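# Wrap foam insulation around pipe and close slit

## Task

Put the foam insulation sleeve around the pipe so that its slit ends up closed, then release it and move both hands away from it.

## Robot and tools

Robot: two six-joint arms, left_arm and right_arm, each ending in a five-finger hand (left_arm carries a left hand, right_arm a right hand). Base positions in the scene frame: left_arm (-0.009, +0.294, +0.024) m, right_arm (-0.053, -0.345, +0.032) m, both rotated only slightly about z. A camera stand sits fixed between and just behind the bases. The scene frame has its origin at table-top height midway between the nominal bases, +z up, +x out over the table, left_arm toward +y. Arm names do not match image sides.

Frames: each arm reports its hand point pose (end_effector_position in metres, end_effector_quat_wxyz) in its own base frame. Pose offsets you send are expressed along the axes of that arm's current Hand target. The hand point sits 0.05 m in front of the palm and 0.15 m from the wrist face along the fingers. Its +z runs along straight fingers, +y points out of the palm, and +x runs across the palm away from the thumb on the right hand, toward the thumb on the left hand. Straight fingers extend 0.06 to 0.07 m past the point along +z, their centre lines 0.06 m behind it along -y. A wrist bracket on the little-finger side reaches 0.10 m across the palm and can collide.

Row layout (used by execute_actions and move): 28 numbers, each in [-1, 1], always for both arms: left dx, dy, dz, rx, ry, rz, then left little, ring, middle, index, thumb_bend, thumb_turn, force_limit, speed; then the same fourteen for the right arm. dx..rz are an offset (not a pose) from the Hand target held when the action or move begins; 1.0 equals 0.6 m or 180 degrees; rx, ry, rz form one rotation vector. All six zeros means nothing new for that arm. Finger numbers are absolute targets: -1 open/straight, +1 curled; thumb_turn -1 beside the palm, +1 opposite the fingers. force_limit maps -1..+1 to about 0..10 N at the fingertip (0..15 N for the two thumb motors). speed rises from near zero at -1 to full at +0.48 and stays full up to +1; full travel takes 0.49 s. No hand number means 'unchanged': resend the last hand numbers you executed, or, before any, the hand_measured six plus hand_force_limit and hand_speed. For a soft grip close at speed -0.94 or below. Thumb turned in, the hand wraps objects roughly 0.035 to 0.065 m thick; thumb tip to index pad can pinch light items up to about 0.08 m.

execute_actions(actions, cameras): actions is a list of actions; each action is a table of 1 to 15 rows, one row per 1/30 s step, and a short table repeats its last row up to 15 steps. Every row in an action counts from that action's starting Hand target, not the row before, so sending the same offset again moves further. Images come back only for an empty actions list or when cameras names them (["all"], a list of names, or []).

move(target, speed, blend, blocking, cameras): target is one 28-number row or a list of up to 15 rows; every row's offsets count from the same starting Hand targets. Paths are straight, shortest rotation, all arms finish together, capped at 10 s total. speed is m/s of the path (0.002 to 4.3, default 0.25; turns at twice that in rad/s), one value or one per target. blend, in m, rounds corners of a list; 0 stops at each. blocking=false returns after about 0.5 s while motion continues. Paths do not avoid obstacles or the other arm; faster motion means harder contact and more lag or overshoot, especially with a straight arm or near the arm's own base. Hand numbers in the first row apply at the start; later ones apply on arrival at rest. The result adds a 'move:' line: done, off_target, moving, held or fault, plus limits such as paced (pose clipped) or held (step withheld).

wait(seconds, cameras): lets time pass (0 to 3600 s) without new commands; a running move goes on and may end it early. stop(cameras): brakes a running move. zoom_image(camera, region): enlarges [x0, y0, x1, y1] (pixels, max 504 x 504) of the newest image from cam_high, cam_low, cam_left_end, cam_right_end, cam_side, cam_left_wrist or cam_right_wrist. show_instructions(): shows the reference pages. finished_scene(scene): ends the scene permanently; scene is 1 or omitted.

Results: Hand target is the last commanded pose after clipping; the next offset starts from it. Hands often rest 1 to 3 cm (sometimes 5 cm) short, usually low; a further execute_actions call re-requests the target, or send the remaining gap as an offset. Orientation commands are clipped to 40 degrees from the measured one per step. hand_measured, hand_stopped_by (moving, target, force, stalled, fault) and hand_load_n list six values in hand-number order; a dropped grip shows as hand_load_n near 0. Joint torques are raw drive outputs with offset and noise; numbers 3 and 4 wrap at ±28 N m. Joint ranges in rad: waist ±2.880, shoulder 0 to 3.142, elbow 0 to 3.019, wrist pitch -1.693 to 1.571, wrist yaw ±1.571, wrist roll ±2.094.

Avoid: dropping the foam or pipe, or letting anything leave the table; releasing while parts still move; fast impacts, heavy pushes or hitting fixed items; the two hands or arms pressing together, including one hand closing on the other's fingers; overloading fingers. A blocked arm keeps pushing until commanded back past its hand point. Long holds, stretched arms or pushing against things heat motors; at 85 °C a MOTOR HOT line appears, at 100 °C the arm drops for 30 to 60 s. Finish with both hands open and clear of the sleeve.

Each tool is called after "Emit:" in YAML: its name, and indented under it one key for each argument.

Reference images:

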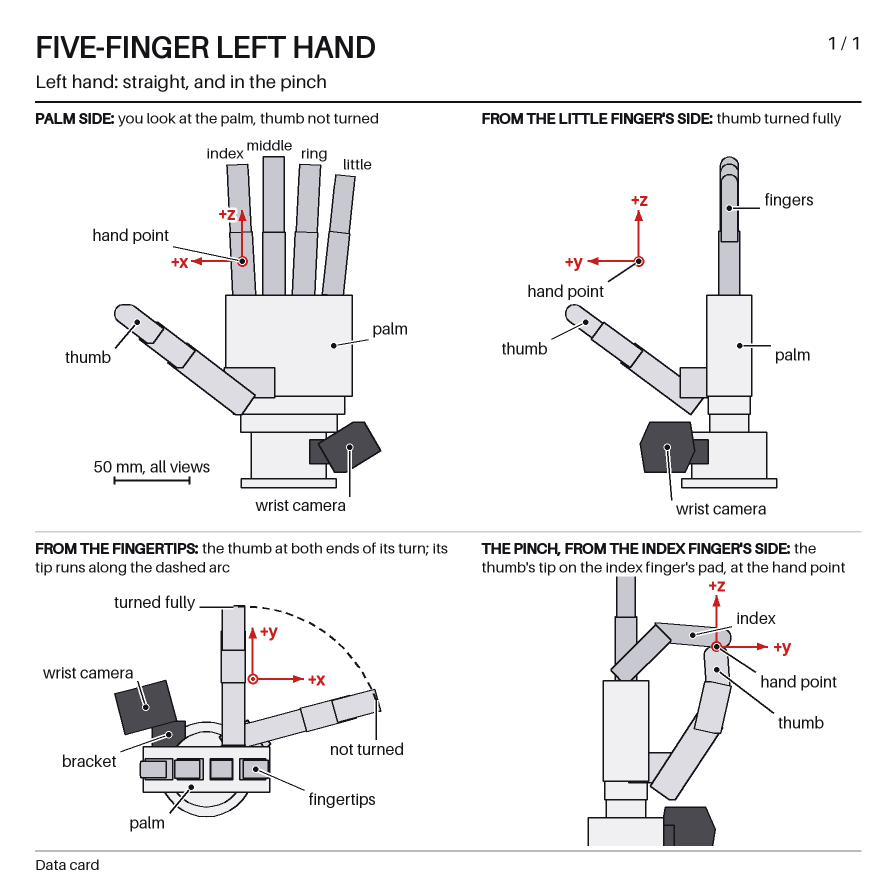

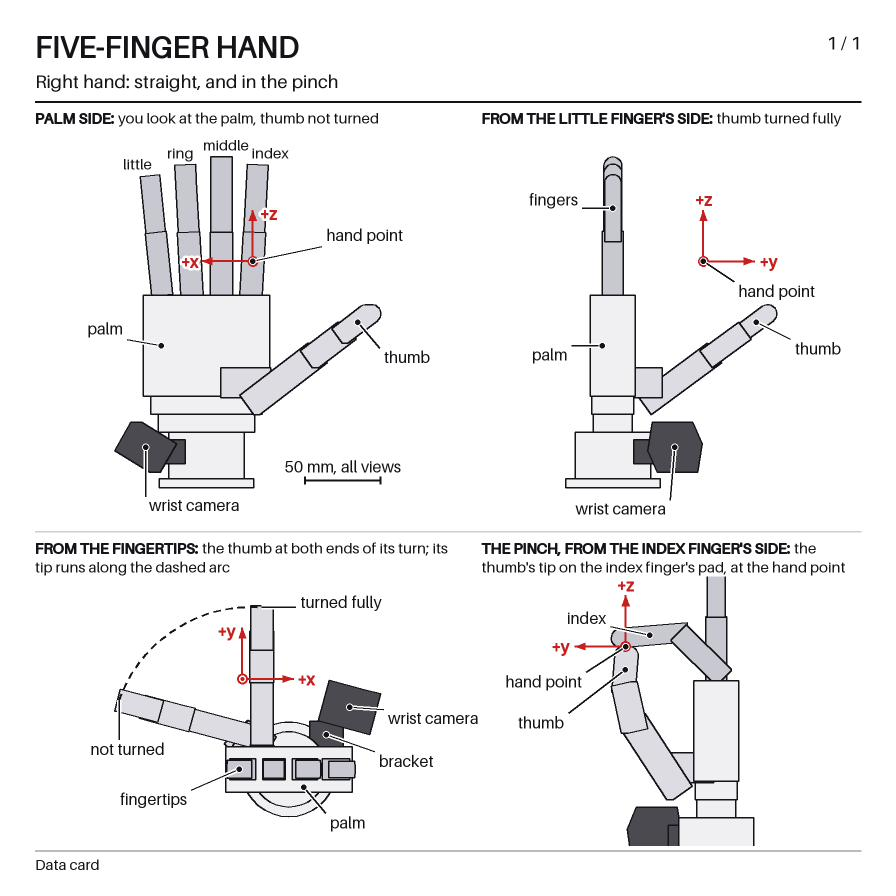

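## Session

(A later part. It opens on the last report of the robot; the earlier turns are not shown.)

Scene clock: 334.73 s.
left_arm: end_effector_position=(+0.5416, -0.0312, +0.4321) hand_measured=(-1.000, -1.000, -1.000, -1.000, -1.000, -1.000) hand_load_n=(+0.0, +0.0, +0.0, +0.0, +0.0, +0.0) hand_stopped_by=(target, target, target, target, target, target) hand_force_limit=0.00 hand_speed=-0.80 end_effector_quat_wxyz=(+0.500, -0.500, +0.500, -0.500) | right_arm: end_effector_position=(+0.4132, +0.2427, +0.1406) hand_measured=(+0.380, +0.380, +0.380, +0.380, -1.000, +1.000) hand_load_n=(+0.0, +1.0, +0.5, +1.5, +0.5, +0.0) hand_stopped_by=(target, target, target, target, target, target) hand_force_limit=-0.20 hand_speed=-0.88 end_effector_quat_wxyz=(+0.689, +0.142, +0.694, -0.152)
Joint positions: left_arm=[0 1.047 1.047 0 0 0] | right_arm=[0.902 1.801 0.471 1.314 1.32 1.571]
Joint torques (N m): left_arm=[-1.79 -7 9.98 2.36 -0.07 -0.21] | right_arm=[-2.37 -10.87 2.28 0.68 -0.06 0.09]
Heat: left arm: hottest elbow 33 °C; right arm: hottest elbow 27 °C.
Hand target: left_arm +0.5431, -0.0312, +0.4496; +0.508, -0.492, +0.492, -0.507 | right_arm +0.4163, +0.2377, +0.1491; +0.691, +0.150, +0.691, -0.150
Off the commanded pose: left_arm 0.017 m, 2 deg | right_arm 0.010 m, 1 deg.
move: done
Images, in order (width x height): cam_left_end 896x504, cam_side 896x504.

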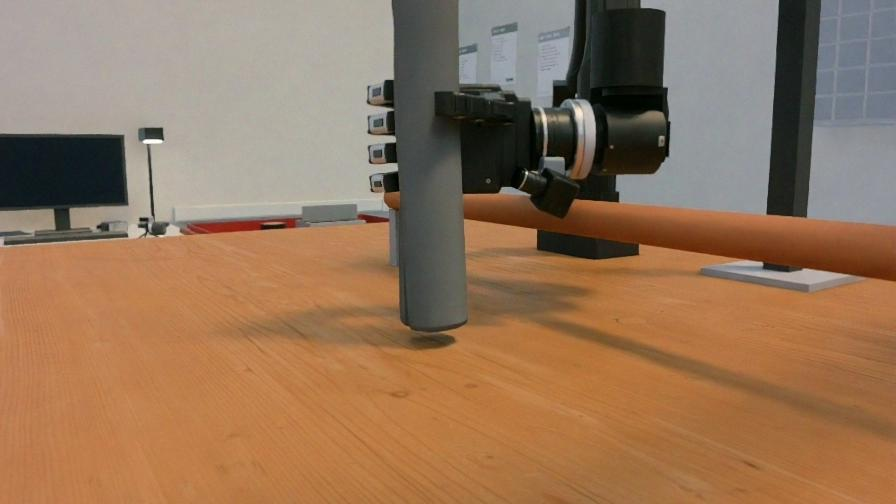

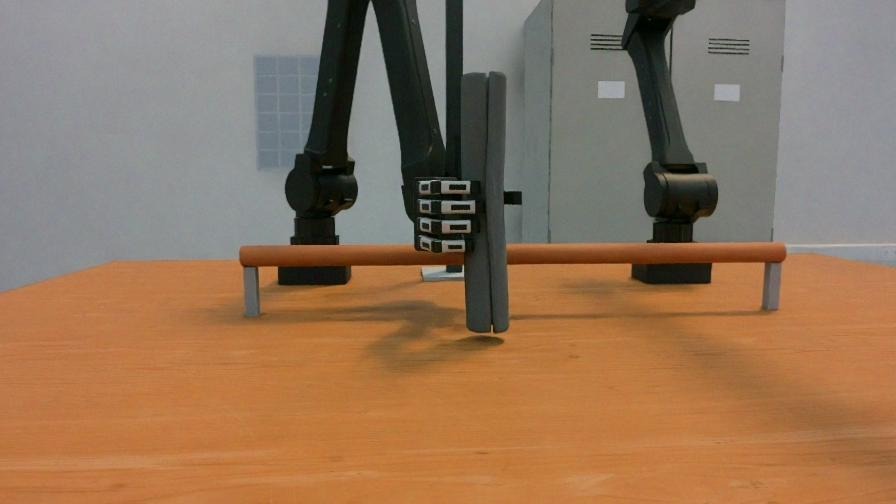

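Emit:
move:
  target: [0,0,0,0,0,0,-1,-1,-1,-1,-1,-1,0,-0.8,-0.26,0,0,0,0,0,0.38,0.38,0.38,0.38,-1,1,-0.2,-0.88]
  speed: 0.12
  cameras: ["cam_side"]

Emit:
move:
  target: [0,0,0,0,0,0,-1,-1,-1,-1,-1,-1,0,-0.8,0,0,0,-0.1558,0.0316,-0.2622,0.38,0.38,0.38,0.38,-1,1,-0.2,-0.88]
  speed: 0.2
  cameras: ["cam_side","cam_right_end","cam_high"]

Scene clock: 337.97 s.
left_arm: end_effector_position=(+0.5416, -0.0312, +0.4321) hand_measured=(-1.000, -1.000, -1.000, -1.000, -1.000, -1.000) hand_load_n=(+0.0, +0.0, +0.0, +0.0, +0.0, +0.0) hand_stopped_by=(target, target, target, target, target, target) hand_force_limit=0.00 hand_speed=-0.80 end_effector_quat_wxyz=(+0.500, -0.500, +0.500, -0.500) | right_arm: end_effector_position=(+0.4088, +0.2369, +0.2783) hand_measured=(+0.380, +0.380, +0.380, +0.380, -1.000, +1.000) hand_load_n=(+0.0, +0.5, +0.5, +1.5, +0.5, +0.0) hand_stopped_by=(target, target, target, target, target, target) hand_force_limit=-0.20 hand_speed=-0.88 end_effector_quat_wxyz=(+0.682, +0.127, +0.700, -0.167)
Joint positions: left_arm=[0 1.047 1.047 0 0 0] | right_arm=[0.901 1.264 0.535 0.677 1.319 1.56]
Joint torques (N m): left_arm=[-1.61 -7 9.88 2.33 -0.06 -0.21] | right_arm=[-2.32 -8.35 8.25 0.79 -0.02 0.11]
Heat: left arm: hottest elbow 33 °C; right arm: hottest elbow 27 °C.
Hand target: left_arm +0.5431, -0.0312, +0.4496; +0.508, -0.492, +0.492, -0.507 | right_arm +0.4165, +0.2376, +0.3050; +0.690, +0.150, +0.691, -0.150
Off the commanded pose: left_arm 0.017 m, 2 deg | right_arm 0.028 m, 4 deg.
move: off_target (right_arm)

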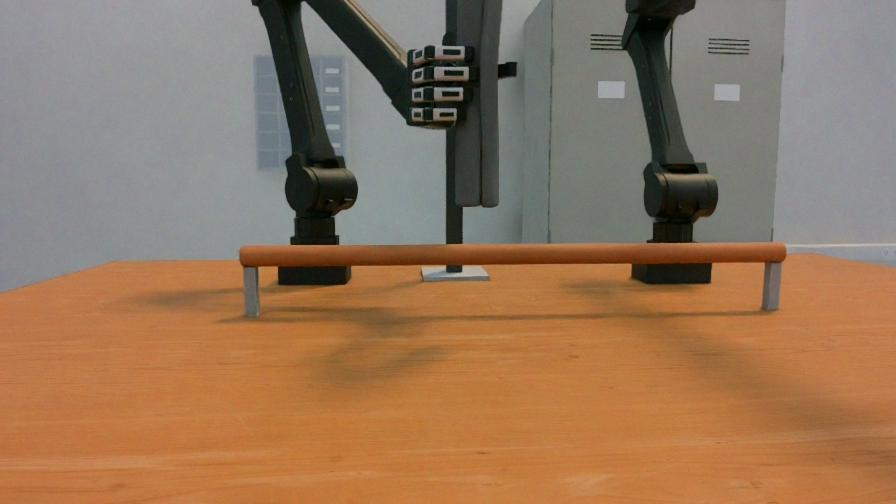

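Scene clock: 341.17 s.
left_arm: end_effector_position=(+0.5416, -0.0312, +0.4321) hand_measured=(-1.000, -1.000, -1.000, -1.000, -1.000, -1.000) hand_load_n=(+0.0, +0.0, +0.0, +0.0, -0.5, +0.0) hand_stopped_by=(target, target, target, target, target, target) hand_force_limit=0.00 hand_speed=-0.80 end_effector_quat_wxyz=(+0.500, -0.500, +0.500, -0.500) | right_arm: end_effector_position=(+0.4074, +0.2381, +0.2708) hand_measured=(+0.380, +0.380, +0.380, +0.380, -1.000, +1.000) hand_load_n=(+0.0, +0.5, +1.0, +1.5, +0.5, +0.5) hand_stopped_by=(target, target, target, target, target, target) hand_force_limit=-0.20 hand_speed=-0.88 end_effector_quat_wxyz=(+0.536, -0.311, +0.748, -0.238)
Joint positions: left_arm=[0 1.047 1.047 0 0 0] | right_arm=[0.665 0.935 0.687 -0.154 0.648 1.009]
Joint torques (N m): left_arm=[-1.85 -7 9.95 2.32 -0.08 -0.19] | right_arm=[-2.61 -5.54 10.56 1.21 0.08 -0.05]
Heat: left arm: hottest elbow 33 °C; right arm: hottest elbow 27 °C.
Hand target: left_arm +0.5431, -0.0312, +0.4496; +0.508, -0.492, +0.492, -0.507 | right_arm +0.4165, +0.2375, +0.3051; +0.555, -0.296, +0.741, -0.237
Off the commanded pose: left_arm 0.017 m, 2 deg | right_arm 0.035 m, 3 deg.
move: off_target (right_arm)
Images, in order (width x height): cam_high 896x504, cam_right_end 896x504, cam_side 896x504.

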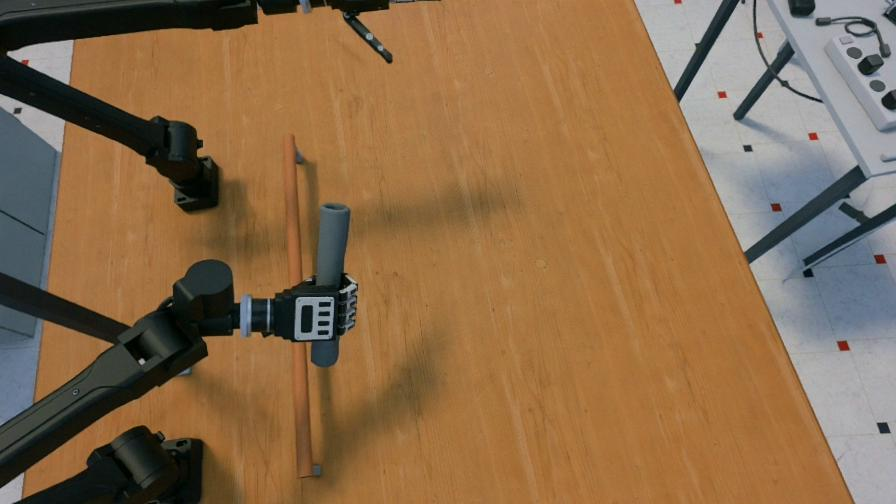

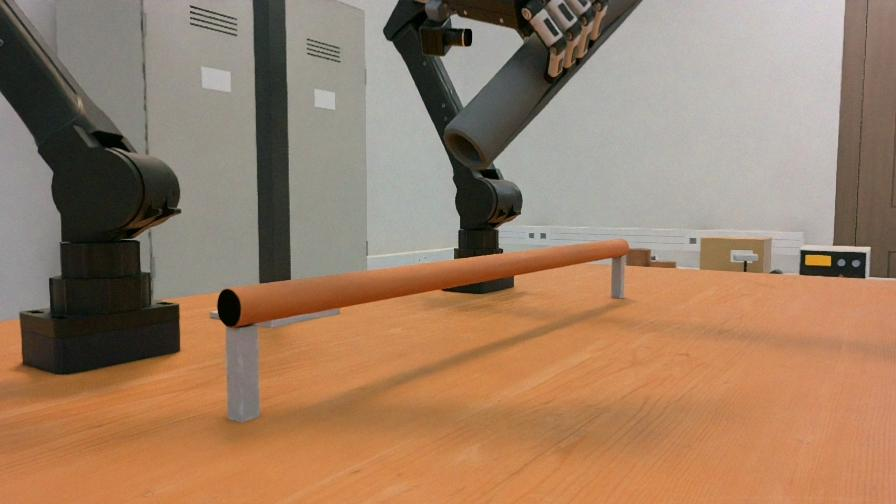

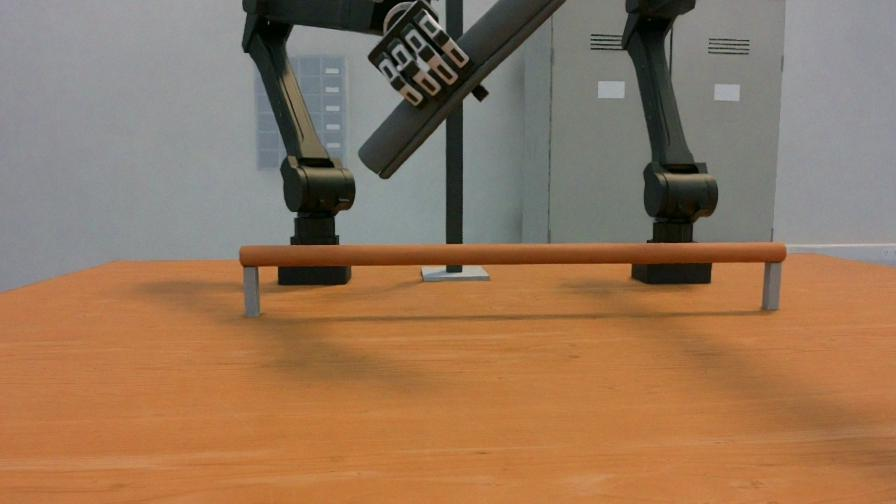

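Emit:
move:
  target: [0,0,0,0,0,0,-1,-1,-1,-1,-1,-1,0,-0.8,0,0,0,-0.1555,0.0311,-0.2624,0.38,0.38,0.38,0.38,-1,1,-0.2,-0.88]
  speed: 0.2
  cameras: ["cam_side","cam_right_end","cam_high","cam_left_end"]

Scene clock: 344.63 s.
left_arm: end_effector_position=(+0.5416, -0.0312, +0.4321) hand_measured=(-1.000, -1.000, -1.000, -1.000, -1.000, -1.000) hand_load_n=(+0.0, +0.0, +0.0, -0.5, +0.0, +0.0) hand_stopped_by=(target, target, target, target, target, target) hand_force_limit=0.00 hand_speed=-0.80 end_effector_quat_wxyz=(+0.500, -0.500, +0.500, -0.500) | right_arm: end_effector_position=(+0.4054, +0.2359, +0.2845) hand_measured=(+0.380, +0.380, +0.380, +0.380, -1.000, +1.000) hand_load_n=(+0.0, +0.5, +1.0, +1.5, +0.0, +0.5) hand_stopped_by=(target, target, target, target, target, target) hand_force_limit=-0.20 hand_speed=-0.88 end_effector_quat_wxyz=(-0.282, +0.681, -0.622, +0.265)
Joint positions: left_arm=[0 1.047 1.047 0 0 0] | right_arm=[0.569 1.176 1.21 -0.874 0.344 0.346]
Joint torques (N m): left_arm=[-1.67 -7.06 9.99 2.26 -0.07 -0.21] | right_arm=[-2.32 -7.06 10.36 0.81 0.12 -0.06]
Heat: left arm: hottest elbow 33 °C; right arm: hottest elbow 27 °C.
Hand target: left_arm +0.5431, -0.0312, +0.4496; +0.508, -0.492, +0.492, -0.507 | right_arm +0.4165, +0.2376, +0.3050; -0.293, +0.675, -0.621, +0.270
Off the commanded pose: left_arm 0.017 m, 2 deg | right_arm 0.024 m, 2 deg.
move: off_target (right_arm)
Images, in order (width x height): cam_high 896x504, cam_left_end 896x504, cam_right_end 896x504, cam_side 896x504.

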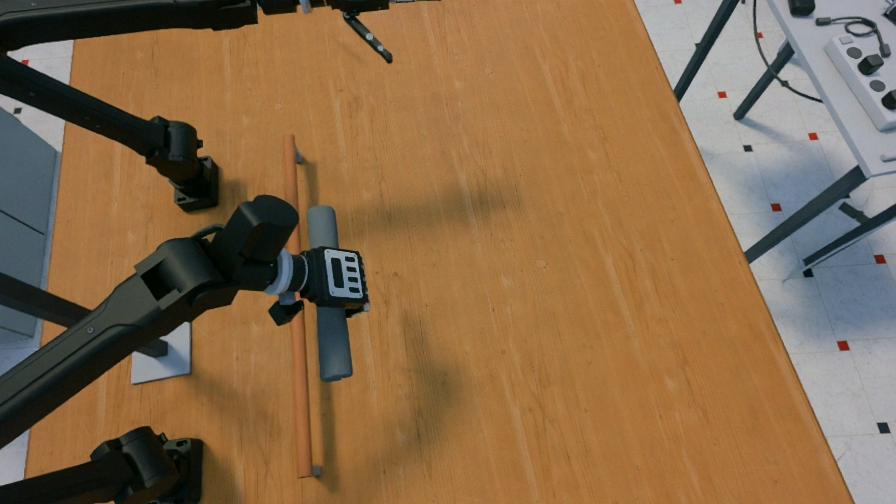

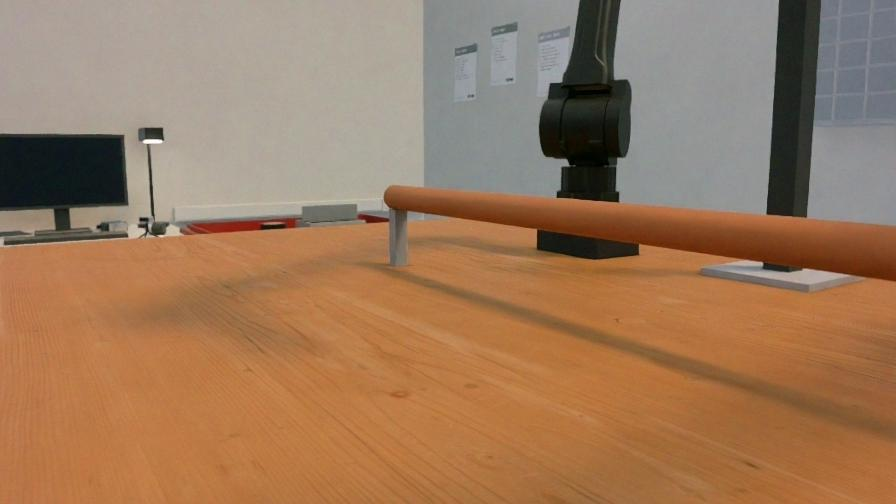

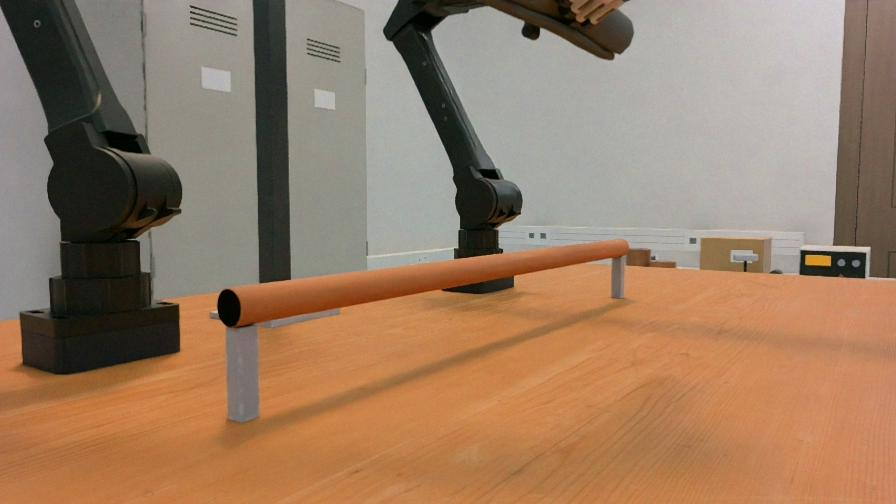

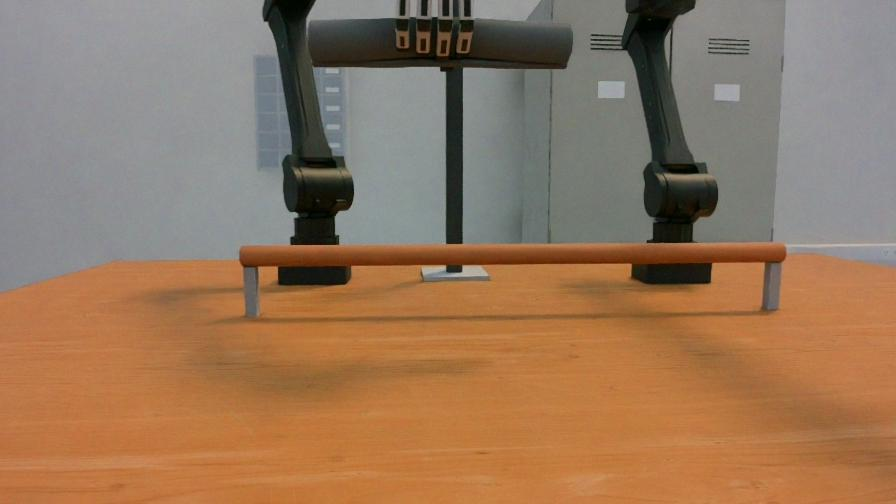

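Emit:
move:
  target: [0,0,0,0,0,0,-1,-1,-1,-1,-1,-1,0,-0.8,-0.0152,0.283,0.0142,0,0.01056,0.00985,0.38,0.38,0.38,0.38,-1,1,-0.2,-0.88]
  speed: 0.08
  cameras: ["cam_side","cam_right_end","cam_high","cam_left_end"]

Scene clock: 348.07 s.
left_arm: end_effector_position=(+0.5416, -0.0312, +0.4321) hand_measured=(-1.000, -1.000, -1.000, -1.000, -1.000, -1.000) hand_load_n=(+0.0, +0.0, +0.0, +0.0, +0.0, +0.0) hand_stopped_by=(target, target, target, target, target, target) hand_force_limit=0.00 hand_speed=-0.80 end_effector_quat_wxyz=(+0.500, -0.500, +0.500, -0.500) | right_arm: end_effector_position=(+0.3049, +0.2294, +0.1632) hand_measured=(+0.380, +0.380, +0.380, +0.380, -1.000, +1.000) hand_load_n=(+0.0, +1.0, +1.0, +1.0, +0.0, +0.5) hand_stopped_by=(target, target, target, target, target, target) hand_force_limit=-0.20 hand_speed=-0.88 end_effector_quat_wxyz=(-0.266, +0.668, -0.638, +0.277)
Joint positions: left_arm=[0 1.047 1.047 0 0 0] | right_arm=[0.763 1 0.783 -0.724 0.51 0.547]
Joint torques (N m): left_arm=[-1.79 -6.95 9.89 2.3 -0.09 -0.19] | right_arm=[-0.15 -5.95 7.34 1.66 0.41 0.09]
Heat: left arm: hottest elbow 33 °C; right arm: hottest elbow 27 °C.
Hand target: left_arm +0.5431, -0.0312, +0.4496; +0.508, -0.492, +0.492, -0.507 | right_arm +0.3065, +0.2375, +0.1751; -0.287, +0.661, -0.636, +0.276
Off the commanded pose: left_arm 0.017 m, 2 deg | right_arm 0.014 m, 3 deg.
move: off_target (right_arm)
Images, in order (width x height): cam_high 896x504, cam_left_end 896x504, cam_right_end 896x504, cam_side 896x504.

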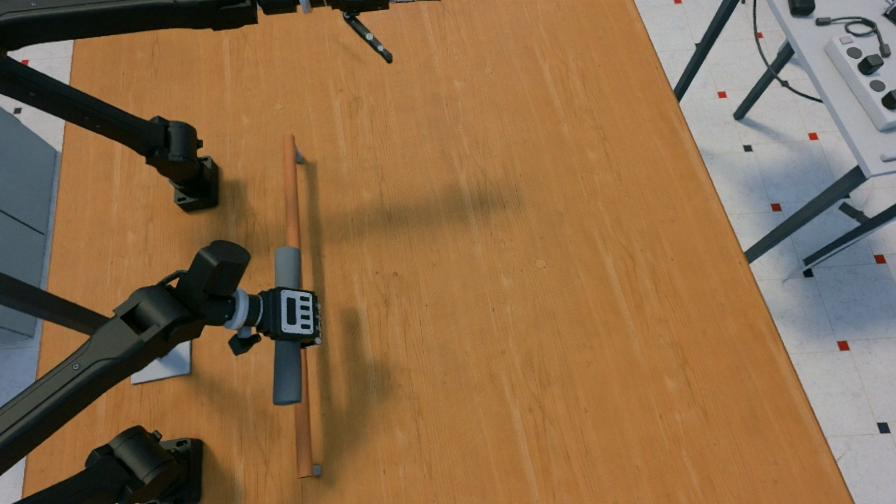

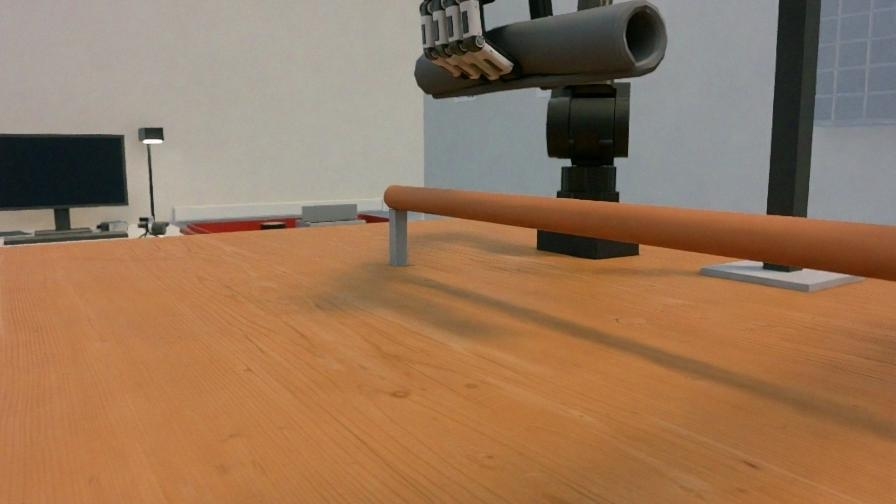

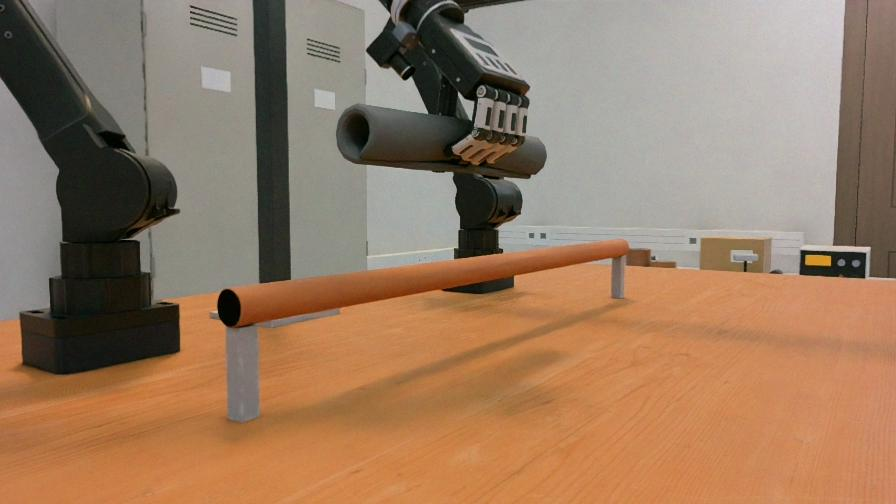

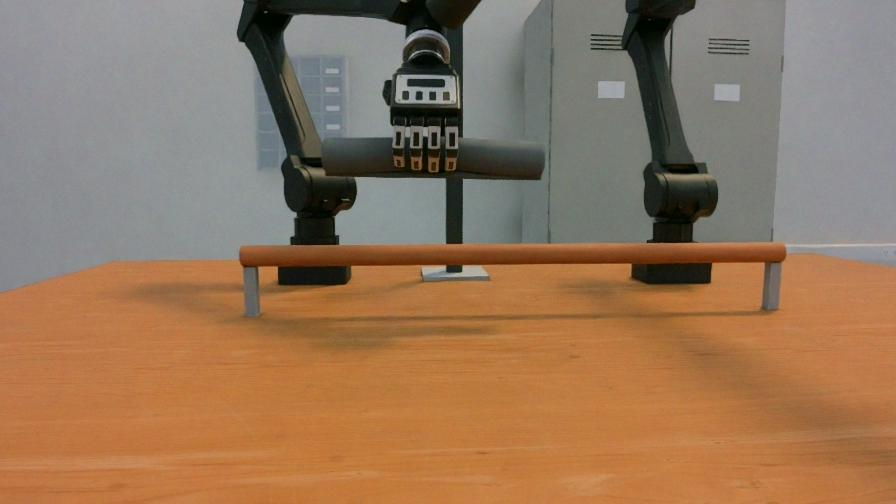

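Emit:
zoom_image:
  camera: "cam_left_end"
  region: [400, 0, 700, 160]

Emit:
zoom_image:
  camera: "cam_right_end"
  region: [320, 60, 580, 220]

Scaled by 1.680.

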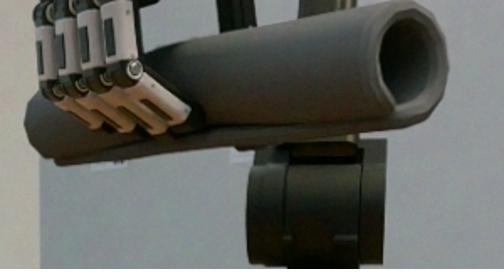

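Scaled by 1.938.

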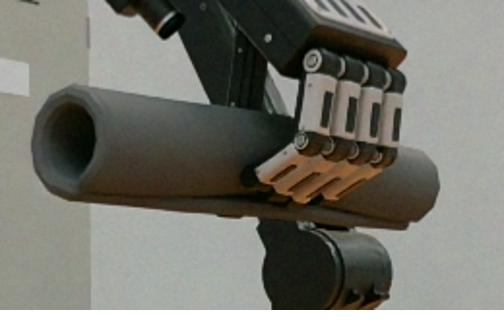

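Emit:
zoom_image:
  camera: "cam_left_end"
  region: [600, 0, 680, 90]

Emit:
zoom_image:
  camera: "cam_right_end"
  region: [325, 95, 415, 185]

Scaled by 5.600.

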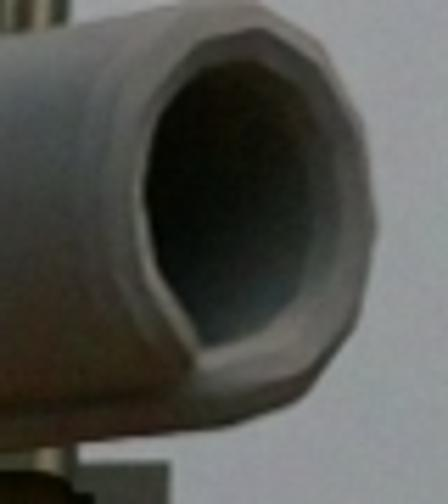

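Scaled by 5.600.

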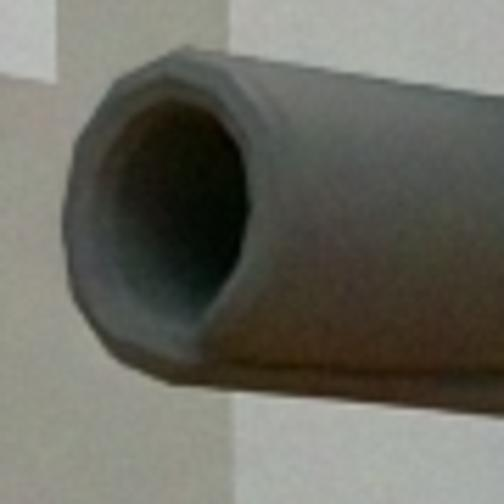

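Emit:
zoom_image:
  camera: "cam_side"
  region: [310, 110, 560, 200]

Scaled by 2.016.

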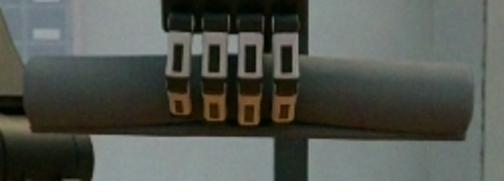

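Emit:
move:
  target: [0,0,0,0,0,0,-1,-1,-1,-1,-1,-1,0,-0.8,-0.0016,0.0826,0.0214,-0.1389,-0.011,-0.0102,0.38,0.38,0.38,0.38,-1,1,-0.2,-0.88]
  speed: 0.08
  cameras: ["cam_side","cam_right_end","cam_high","cam_left_end"]

Scene clock: 352.97 s.
left_arm: end_effector_position=(+0.5416, -0.0312, +0.4321) hand_measured=(-1.000, -1.000, -1.000, -1.000, -1.000, -1.000) hand_load_n=(-0.5, +0.0, +0.0, +0.0, +0.0, -0.5) hand_stopped_by=(target, target, target, target, target, target) hand_force_limit=0.00 hand_speed=-0.80 end_effector_quat_wxyz=(+0.500, -0.500, +0.500, -0.500) | right_arm: end_effector_position=(+0.2677, +0.2319, +0.1151) hand_measured=(+0.380, +0.380, +0.380, +0.380, -1.000, +1.000) hand_load_n=(+0.0, +1.0, +1.0, +1.5, +0.0, +0.5) hand_stopped_by=(target, target, target, target, target, target) hand_force_limit=-0.20 hand_speed=-0.88 end_effector_quat_wxyz=(-0.132, +0.726, -0.664, +0.123)
Joint positions: left_arm=[0 1.047 1.047 0 0 0] | right_arm=[0.663 1.181 0.867 -0.949 0.197 0.544]
Joint torques (N m): left_arm=[-1.73 -7.18 9.91 2.3 -0.08 -0.21] | right_arm=[-2.61 -6.48 9.52 0.02 0.01 -0.02]
Heat: left arm: hottest elbow 33 °C; right arm: hottest elbow 28 °C.
Hand target: left_arm +0.5431, -0.0312, +0.4496; +0.508, -0.492, +0.492, -0.507 | right_arm +0.2820, +0.2375, +0.1301; -0.144, +0.722, -0.665, +0.125
Off the commanded pose: left_arm 0.017 m, 2 deg | right_arm 0.022 m, 1 deg.
move: off_target (right_arm)
Images, in order (width x height): cam_high 896x504, cam_left_end 896x504, cam_right_end 896x504, cam_side 896x504.

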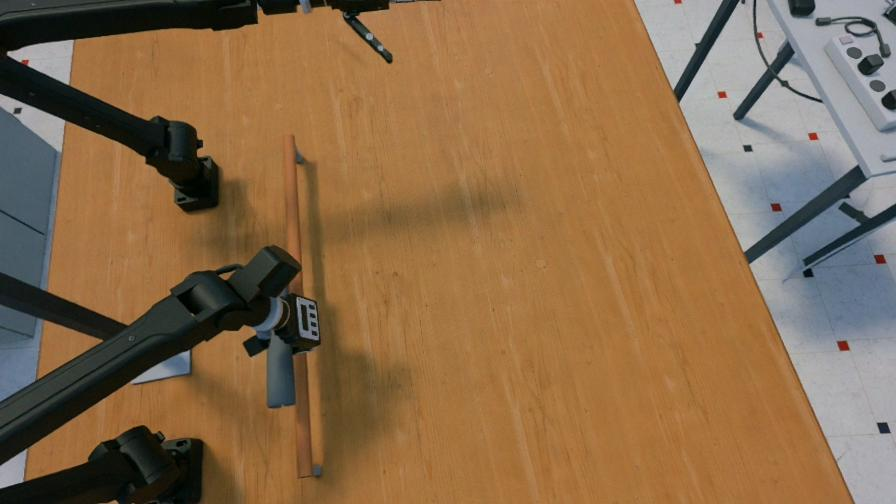

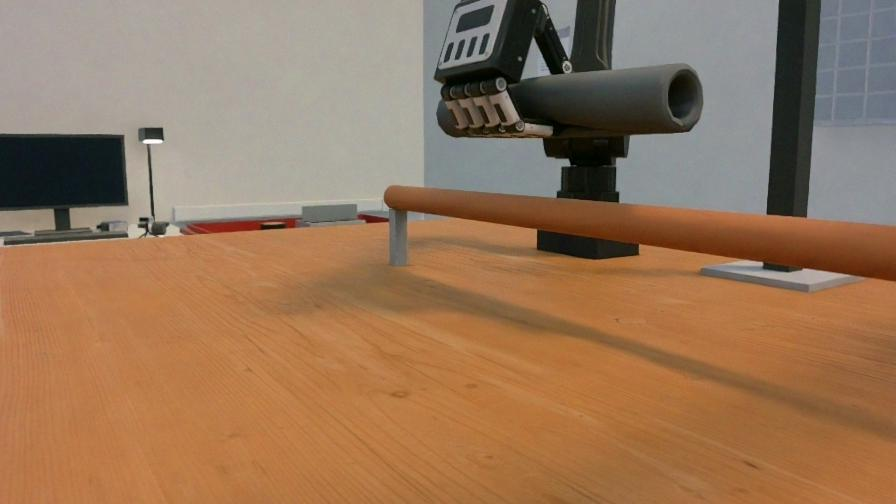

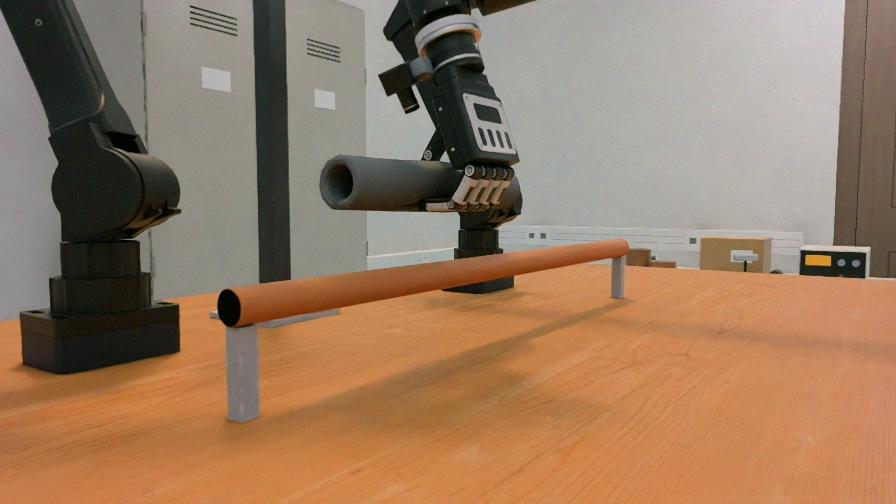

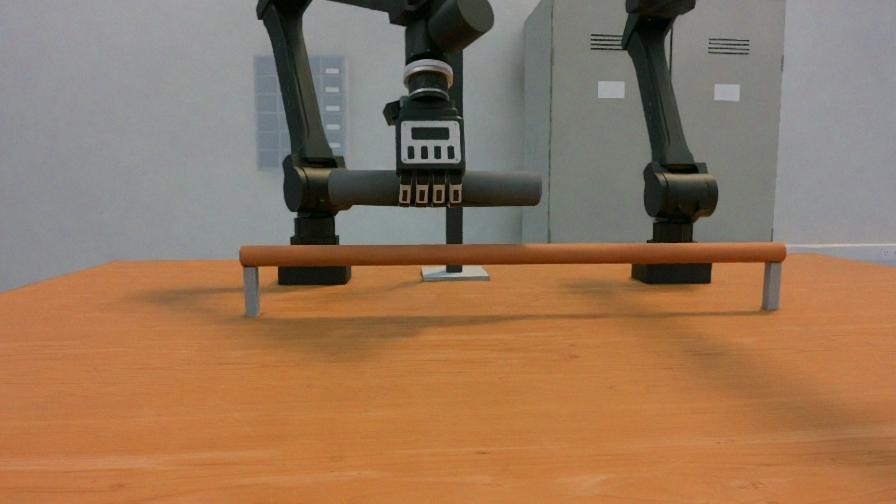

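Emit:
zoom_image:
  camera: "cam_left_end"
  region: [600, 50, 720, 150]

Emit:
zoom_image:
  camera: "cam_right_end"
  region: [310, 140, 410, 230]

Emit:
zoom_image:
  camera: "cam_high"
  region: [220, 230, 370, 430]

Emit:
zoom_image:
  camera: "cam_side"
  region: [310, 140, 560, 230]

Scaled by 4.200.

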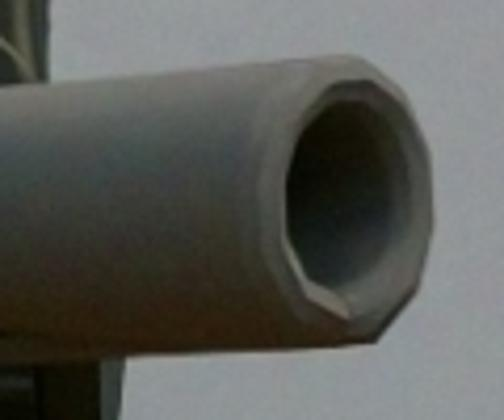

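Scaled by 5.040.

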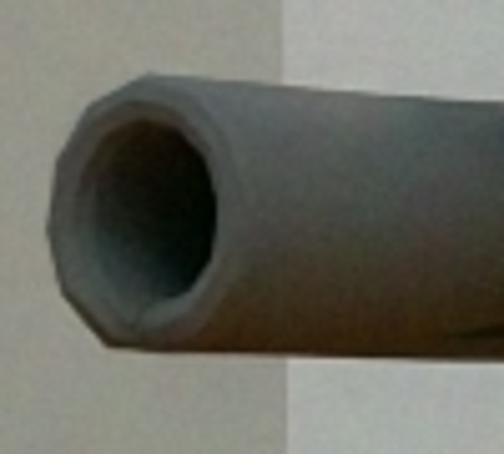

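Scaled by 2.520.

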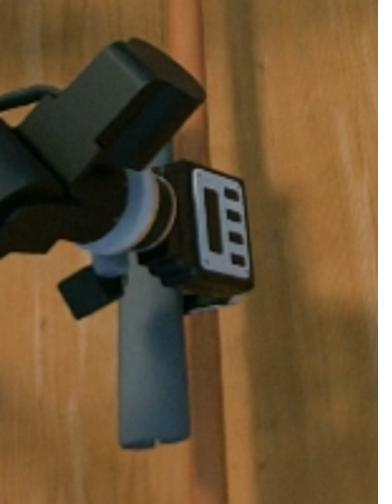

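Scaled by 2.016.

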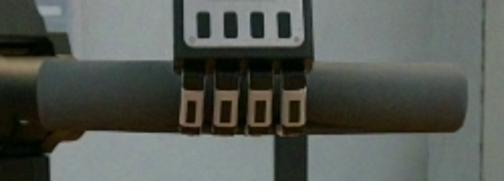

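Emit:
zoom_image:
  camera: "cam_high"
  region: [250, 370, 320, 420]

Scaled by 7.200.

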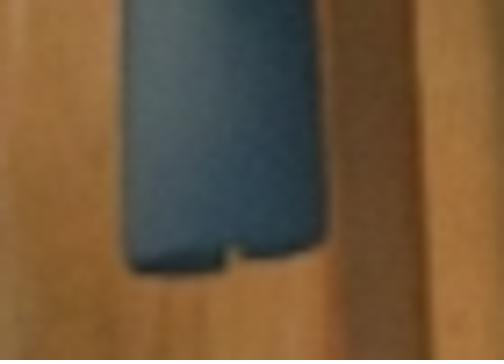

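Emit:
move:
  target: [0,0,0,0,0,0,-1,-1,-1,-1,-1,-1,0,-0.8,0.0024,-0.0184,0.0254,0.036,0.0721,-0.0291,0.38,0.38,0.38,0.38,-1,1,-0.2,-0.88]
  speed: 0.06
  cameras: ["cam_side","cam_right_end","cam_high","cam_left_end"]

Scene clock: 356.70 s.
left_arm: end_effector_position=(+0.5416, -0.0312, +0.4321) hand_measured=(-1.000, -1.000, -1.000, -1.000, -1.000, -1.000) hand_load_n=(+0.0, +0.0, +0.0, -0.5, +0.0, +0.0) hand_stopped_by=(target, target, target, target, target, target) hand_force_limit=0.00 hand_speed=-0.80 end_effector_quat_wxyz=(+0.500, -0.500, +0.500, -0.500) | right_arm: end_effector_position=(+0.2893, +0.2231, +0.1066) hand_measured=(+0.380, +0.380, +0.380, +0.380, -1.000, +1.000) hand_load_n=(+0.0, +1.0, +0.5, +1.5, +0.0, +0.5) hand_stopped_by=(target, target, target, target, target, target) hand_force_limit=-0.20 hand_speed=-0.88 end_effector_quat_wxyz=(-0.088, +0.726, -0.636, +0.248)
Joint positions: left_arm=[0 1.047 1.047 0 0 0] | right_arm=[0.762 1.265 0.912 -0.976 0.479 0.57]
Joint torques (N m): left_arm=[-1.9 -7 9.94 2.33 -0.07 -0.18] | right_arm=[-0.38 -6.95 9.01 -0.09 0.45 0.11]
Heat: left arm: hottest elbow 33 °C; right arm: hottest elbow 28 °C.
Hand target: left_arm +0.5431, -0.0312, +0.4496; +0.508, -0.492, +0.492, -0.507 | right_arm +0.2980, +0.2374, +0.1201; -0.102, +0.723, -0.635, +0.250
Off the commanded pose: left_arm 0.017 m, 2 deg | right_arm 0.022 m, 2 deg.
move: off_target (right_arm)
Images, in order (width x height): cam_high 896x504, cam_left_end 896x504, cam_right_end 896x504, cam_side 896x504.

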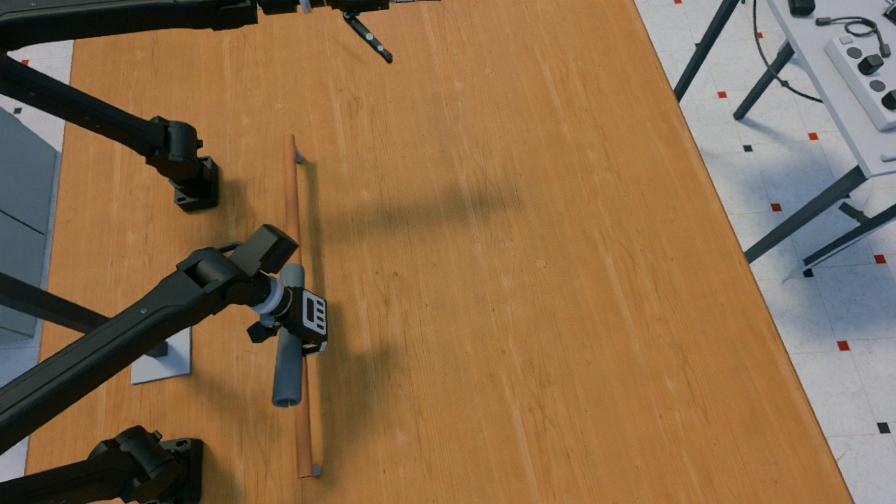

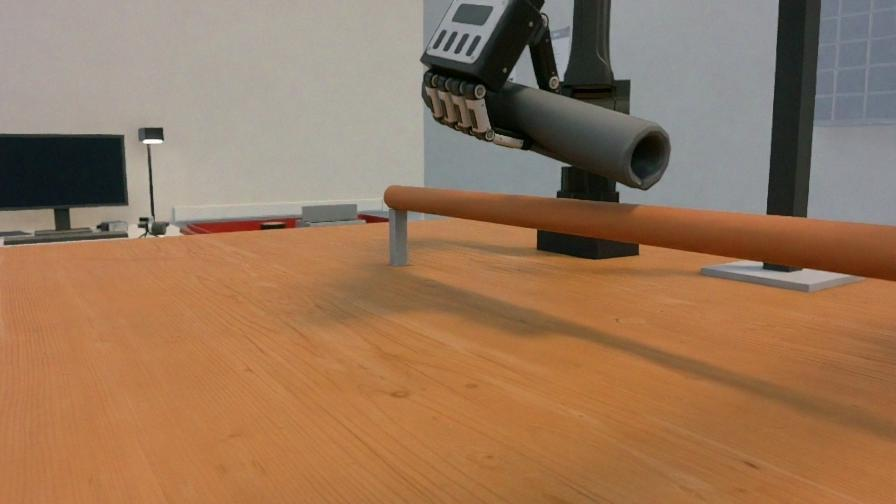

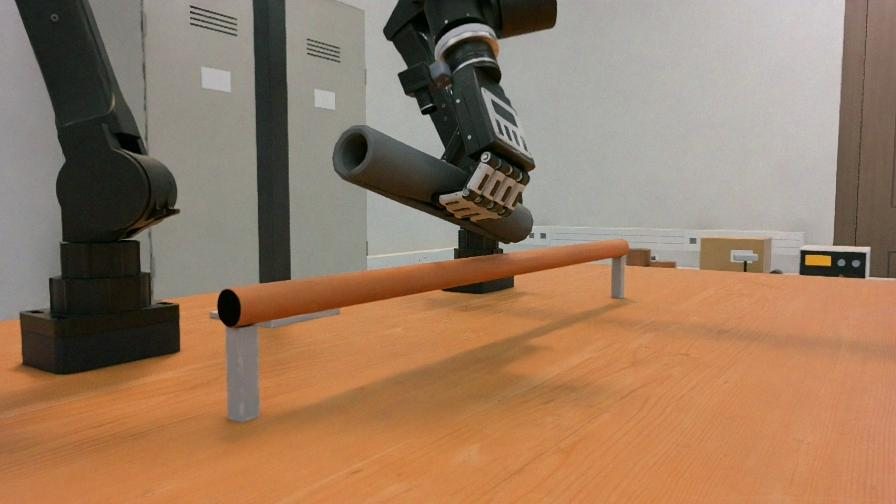

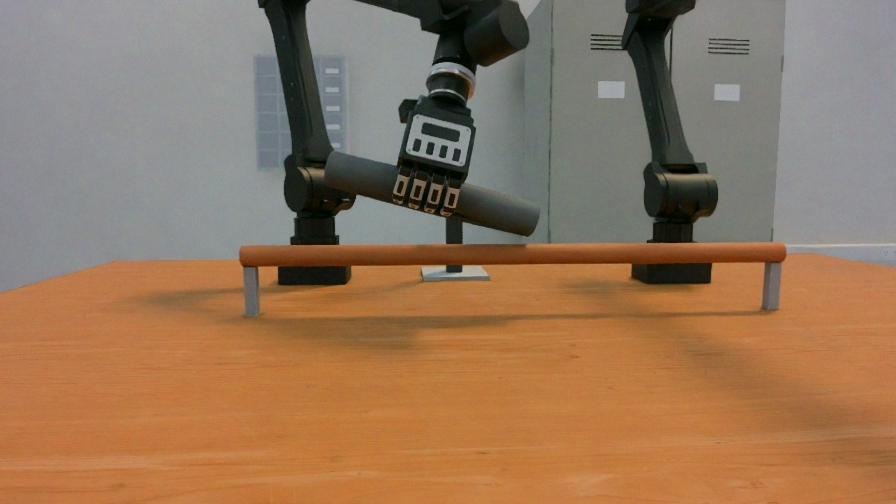

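Emit:
zoom_image:
  camera: "cam_high"
  region: [220, 230, 370, 430]

Emit:
zoom_image:
  camera: "cam_left_end"
  region: [590, 100, 690, 210]

Emit:
zoom_image:
  camera: "cam_right_end"
  region: [320, 110, 560, 260]

Emit:
zoom_image:
  camera: "cam_side"
  region: [310, 130, 570, 290]

Scaled by 2.520.

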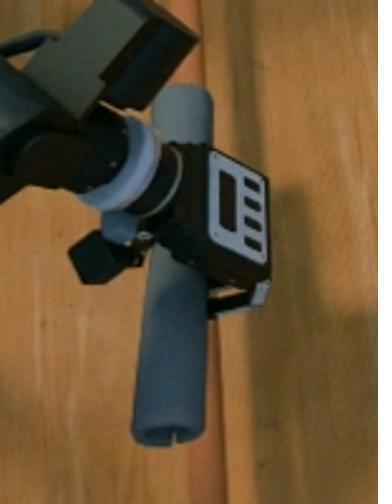

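Scaled by 4.582.

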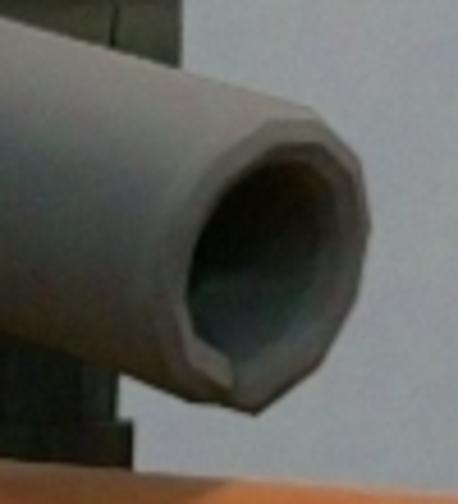

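Scaled by 2.100.

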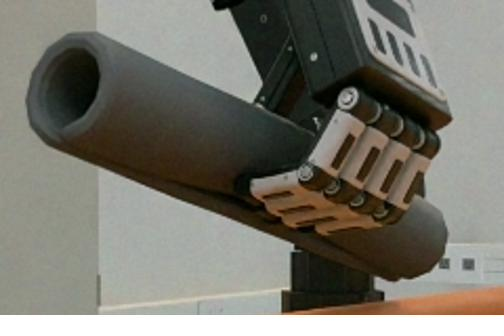

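Scaled by 1.938.

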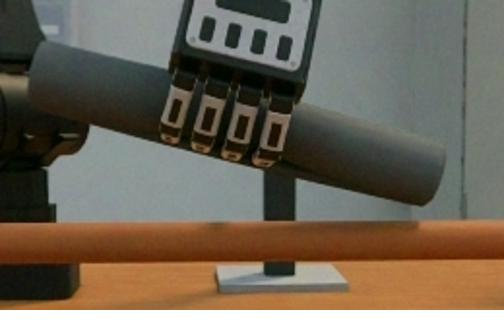

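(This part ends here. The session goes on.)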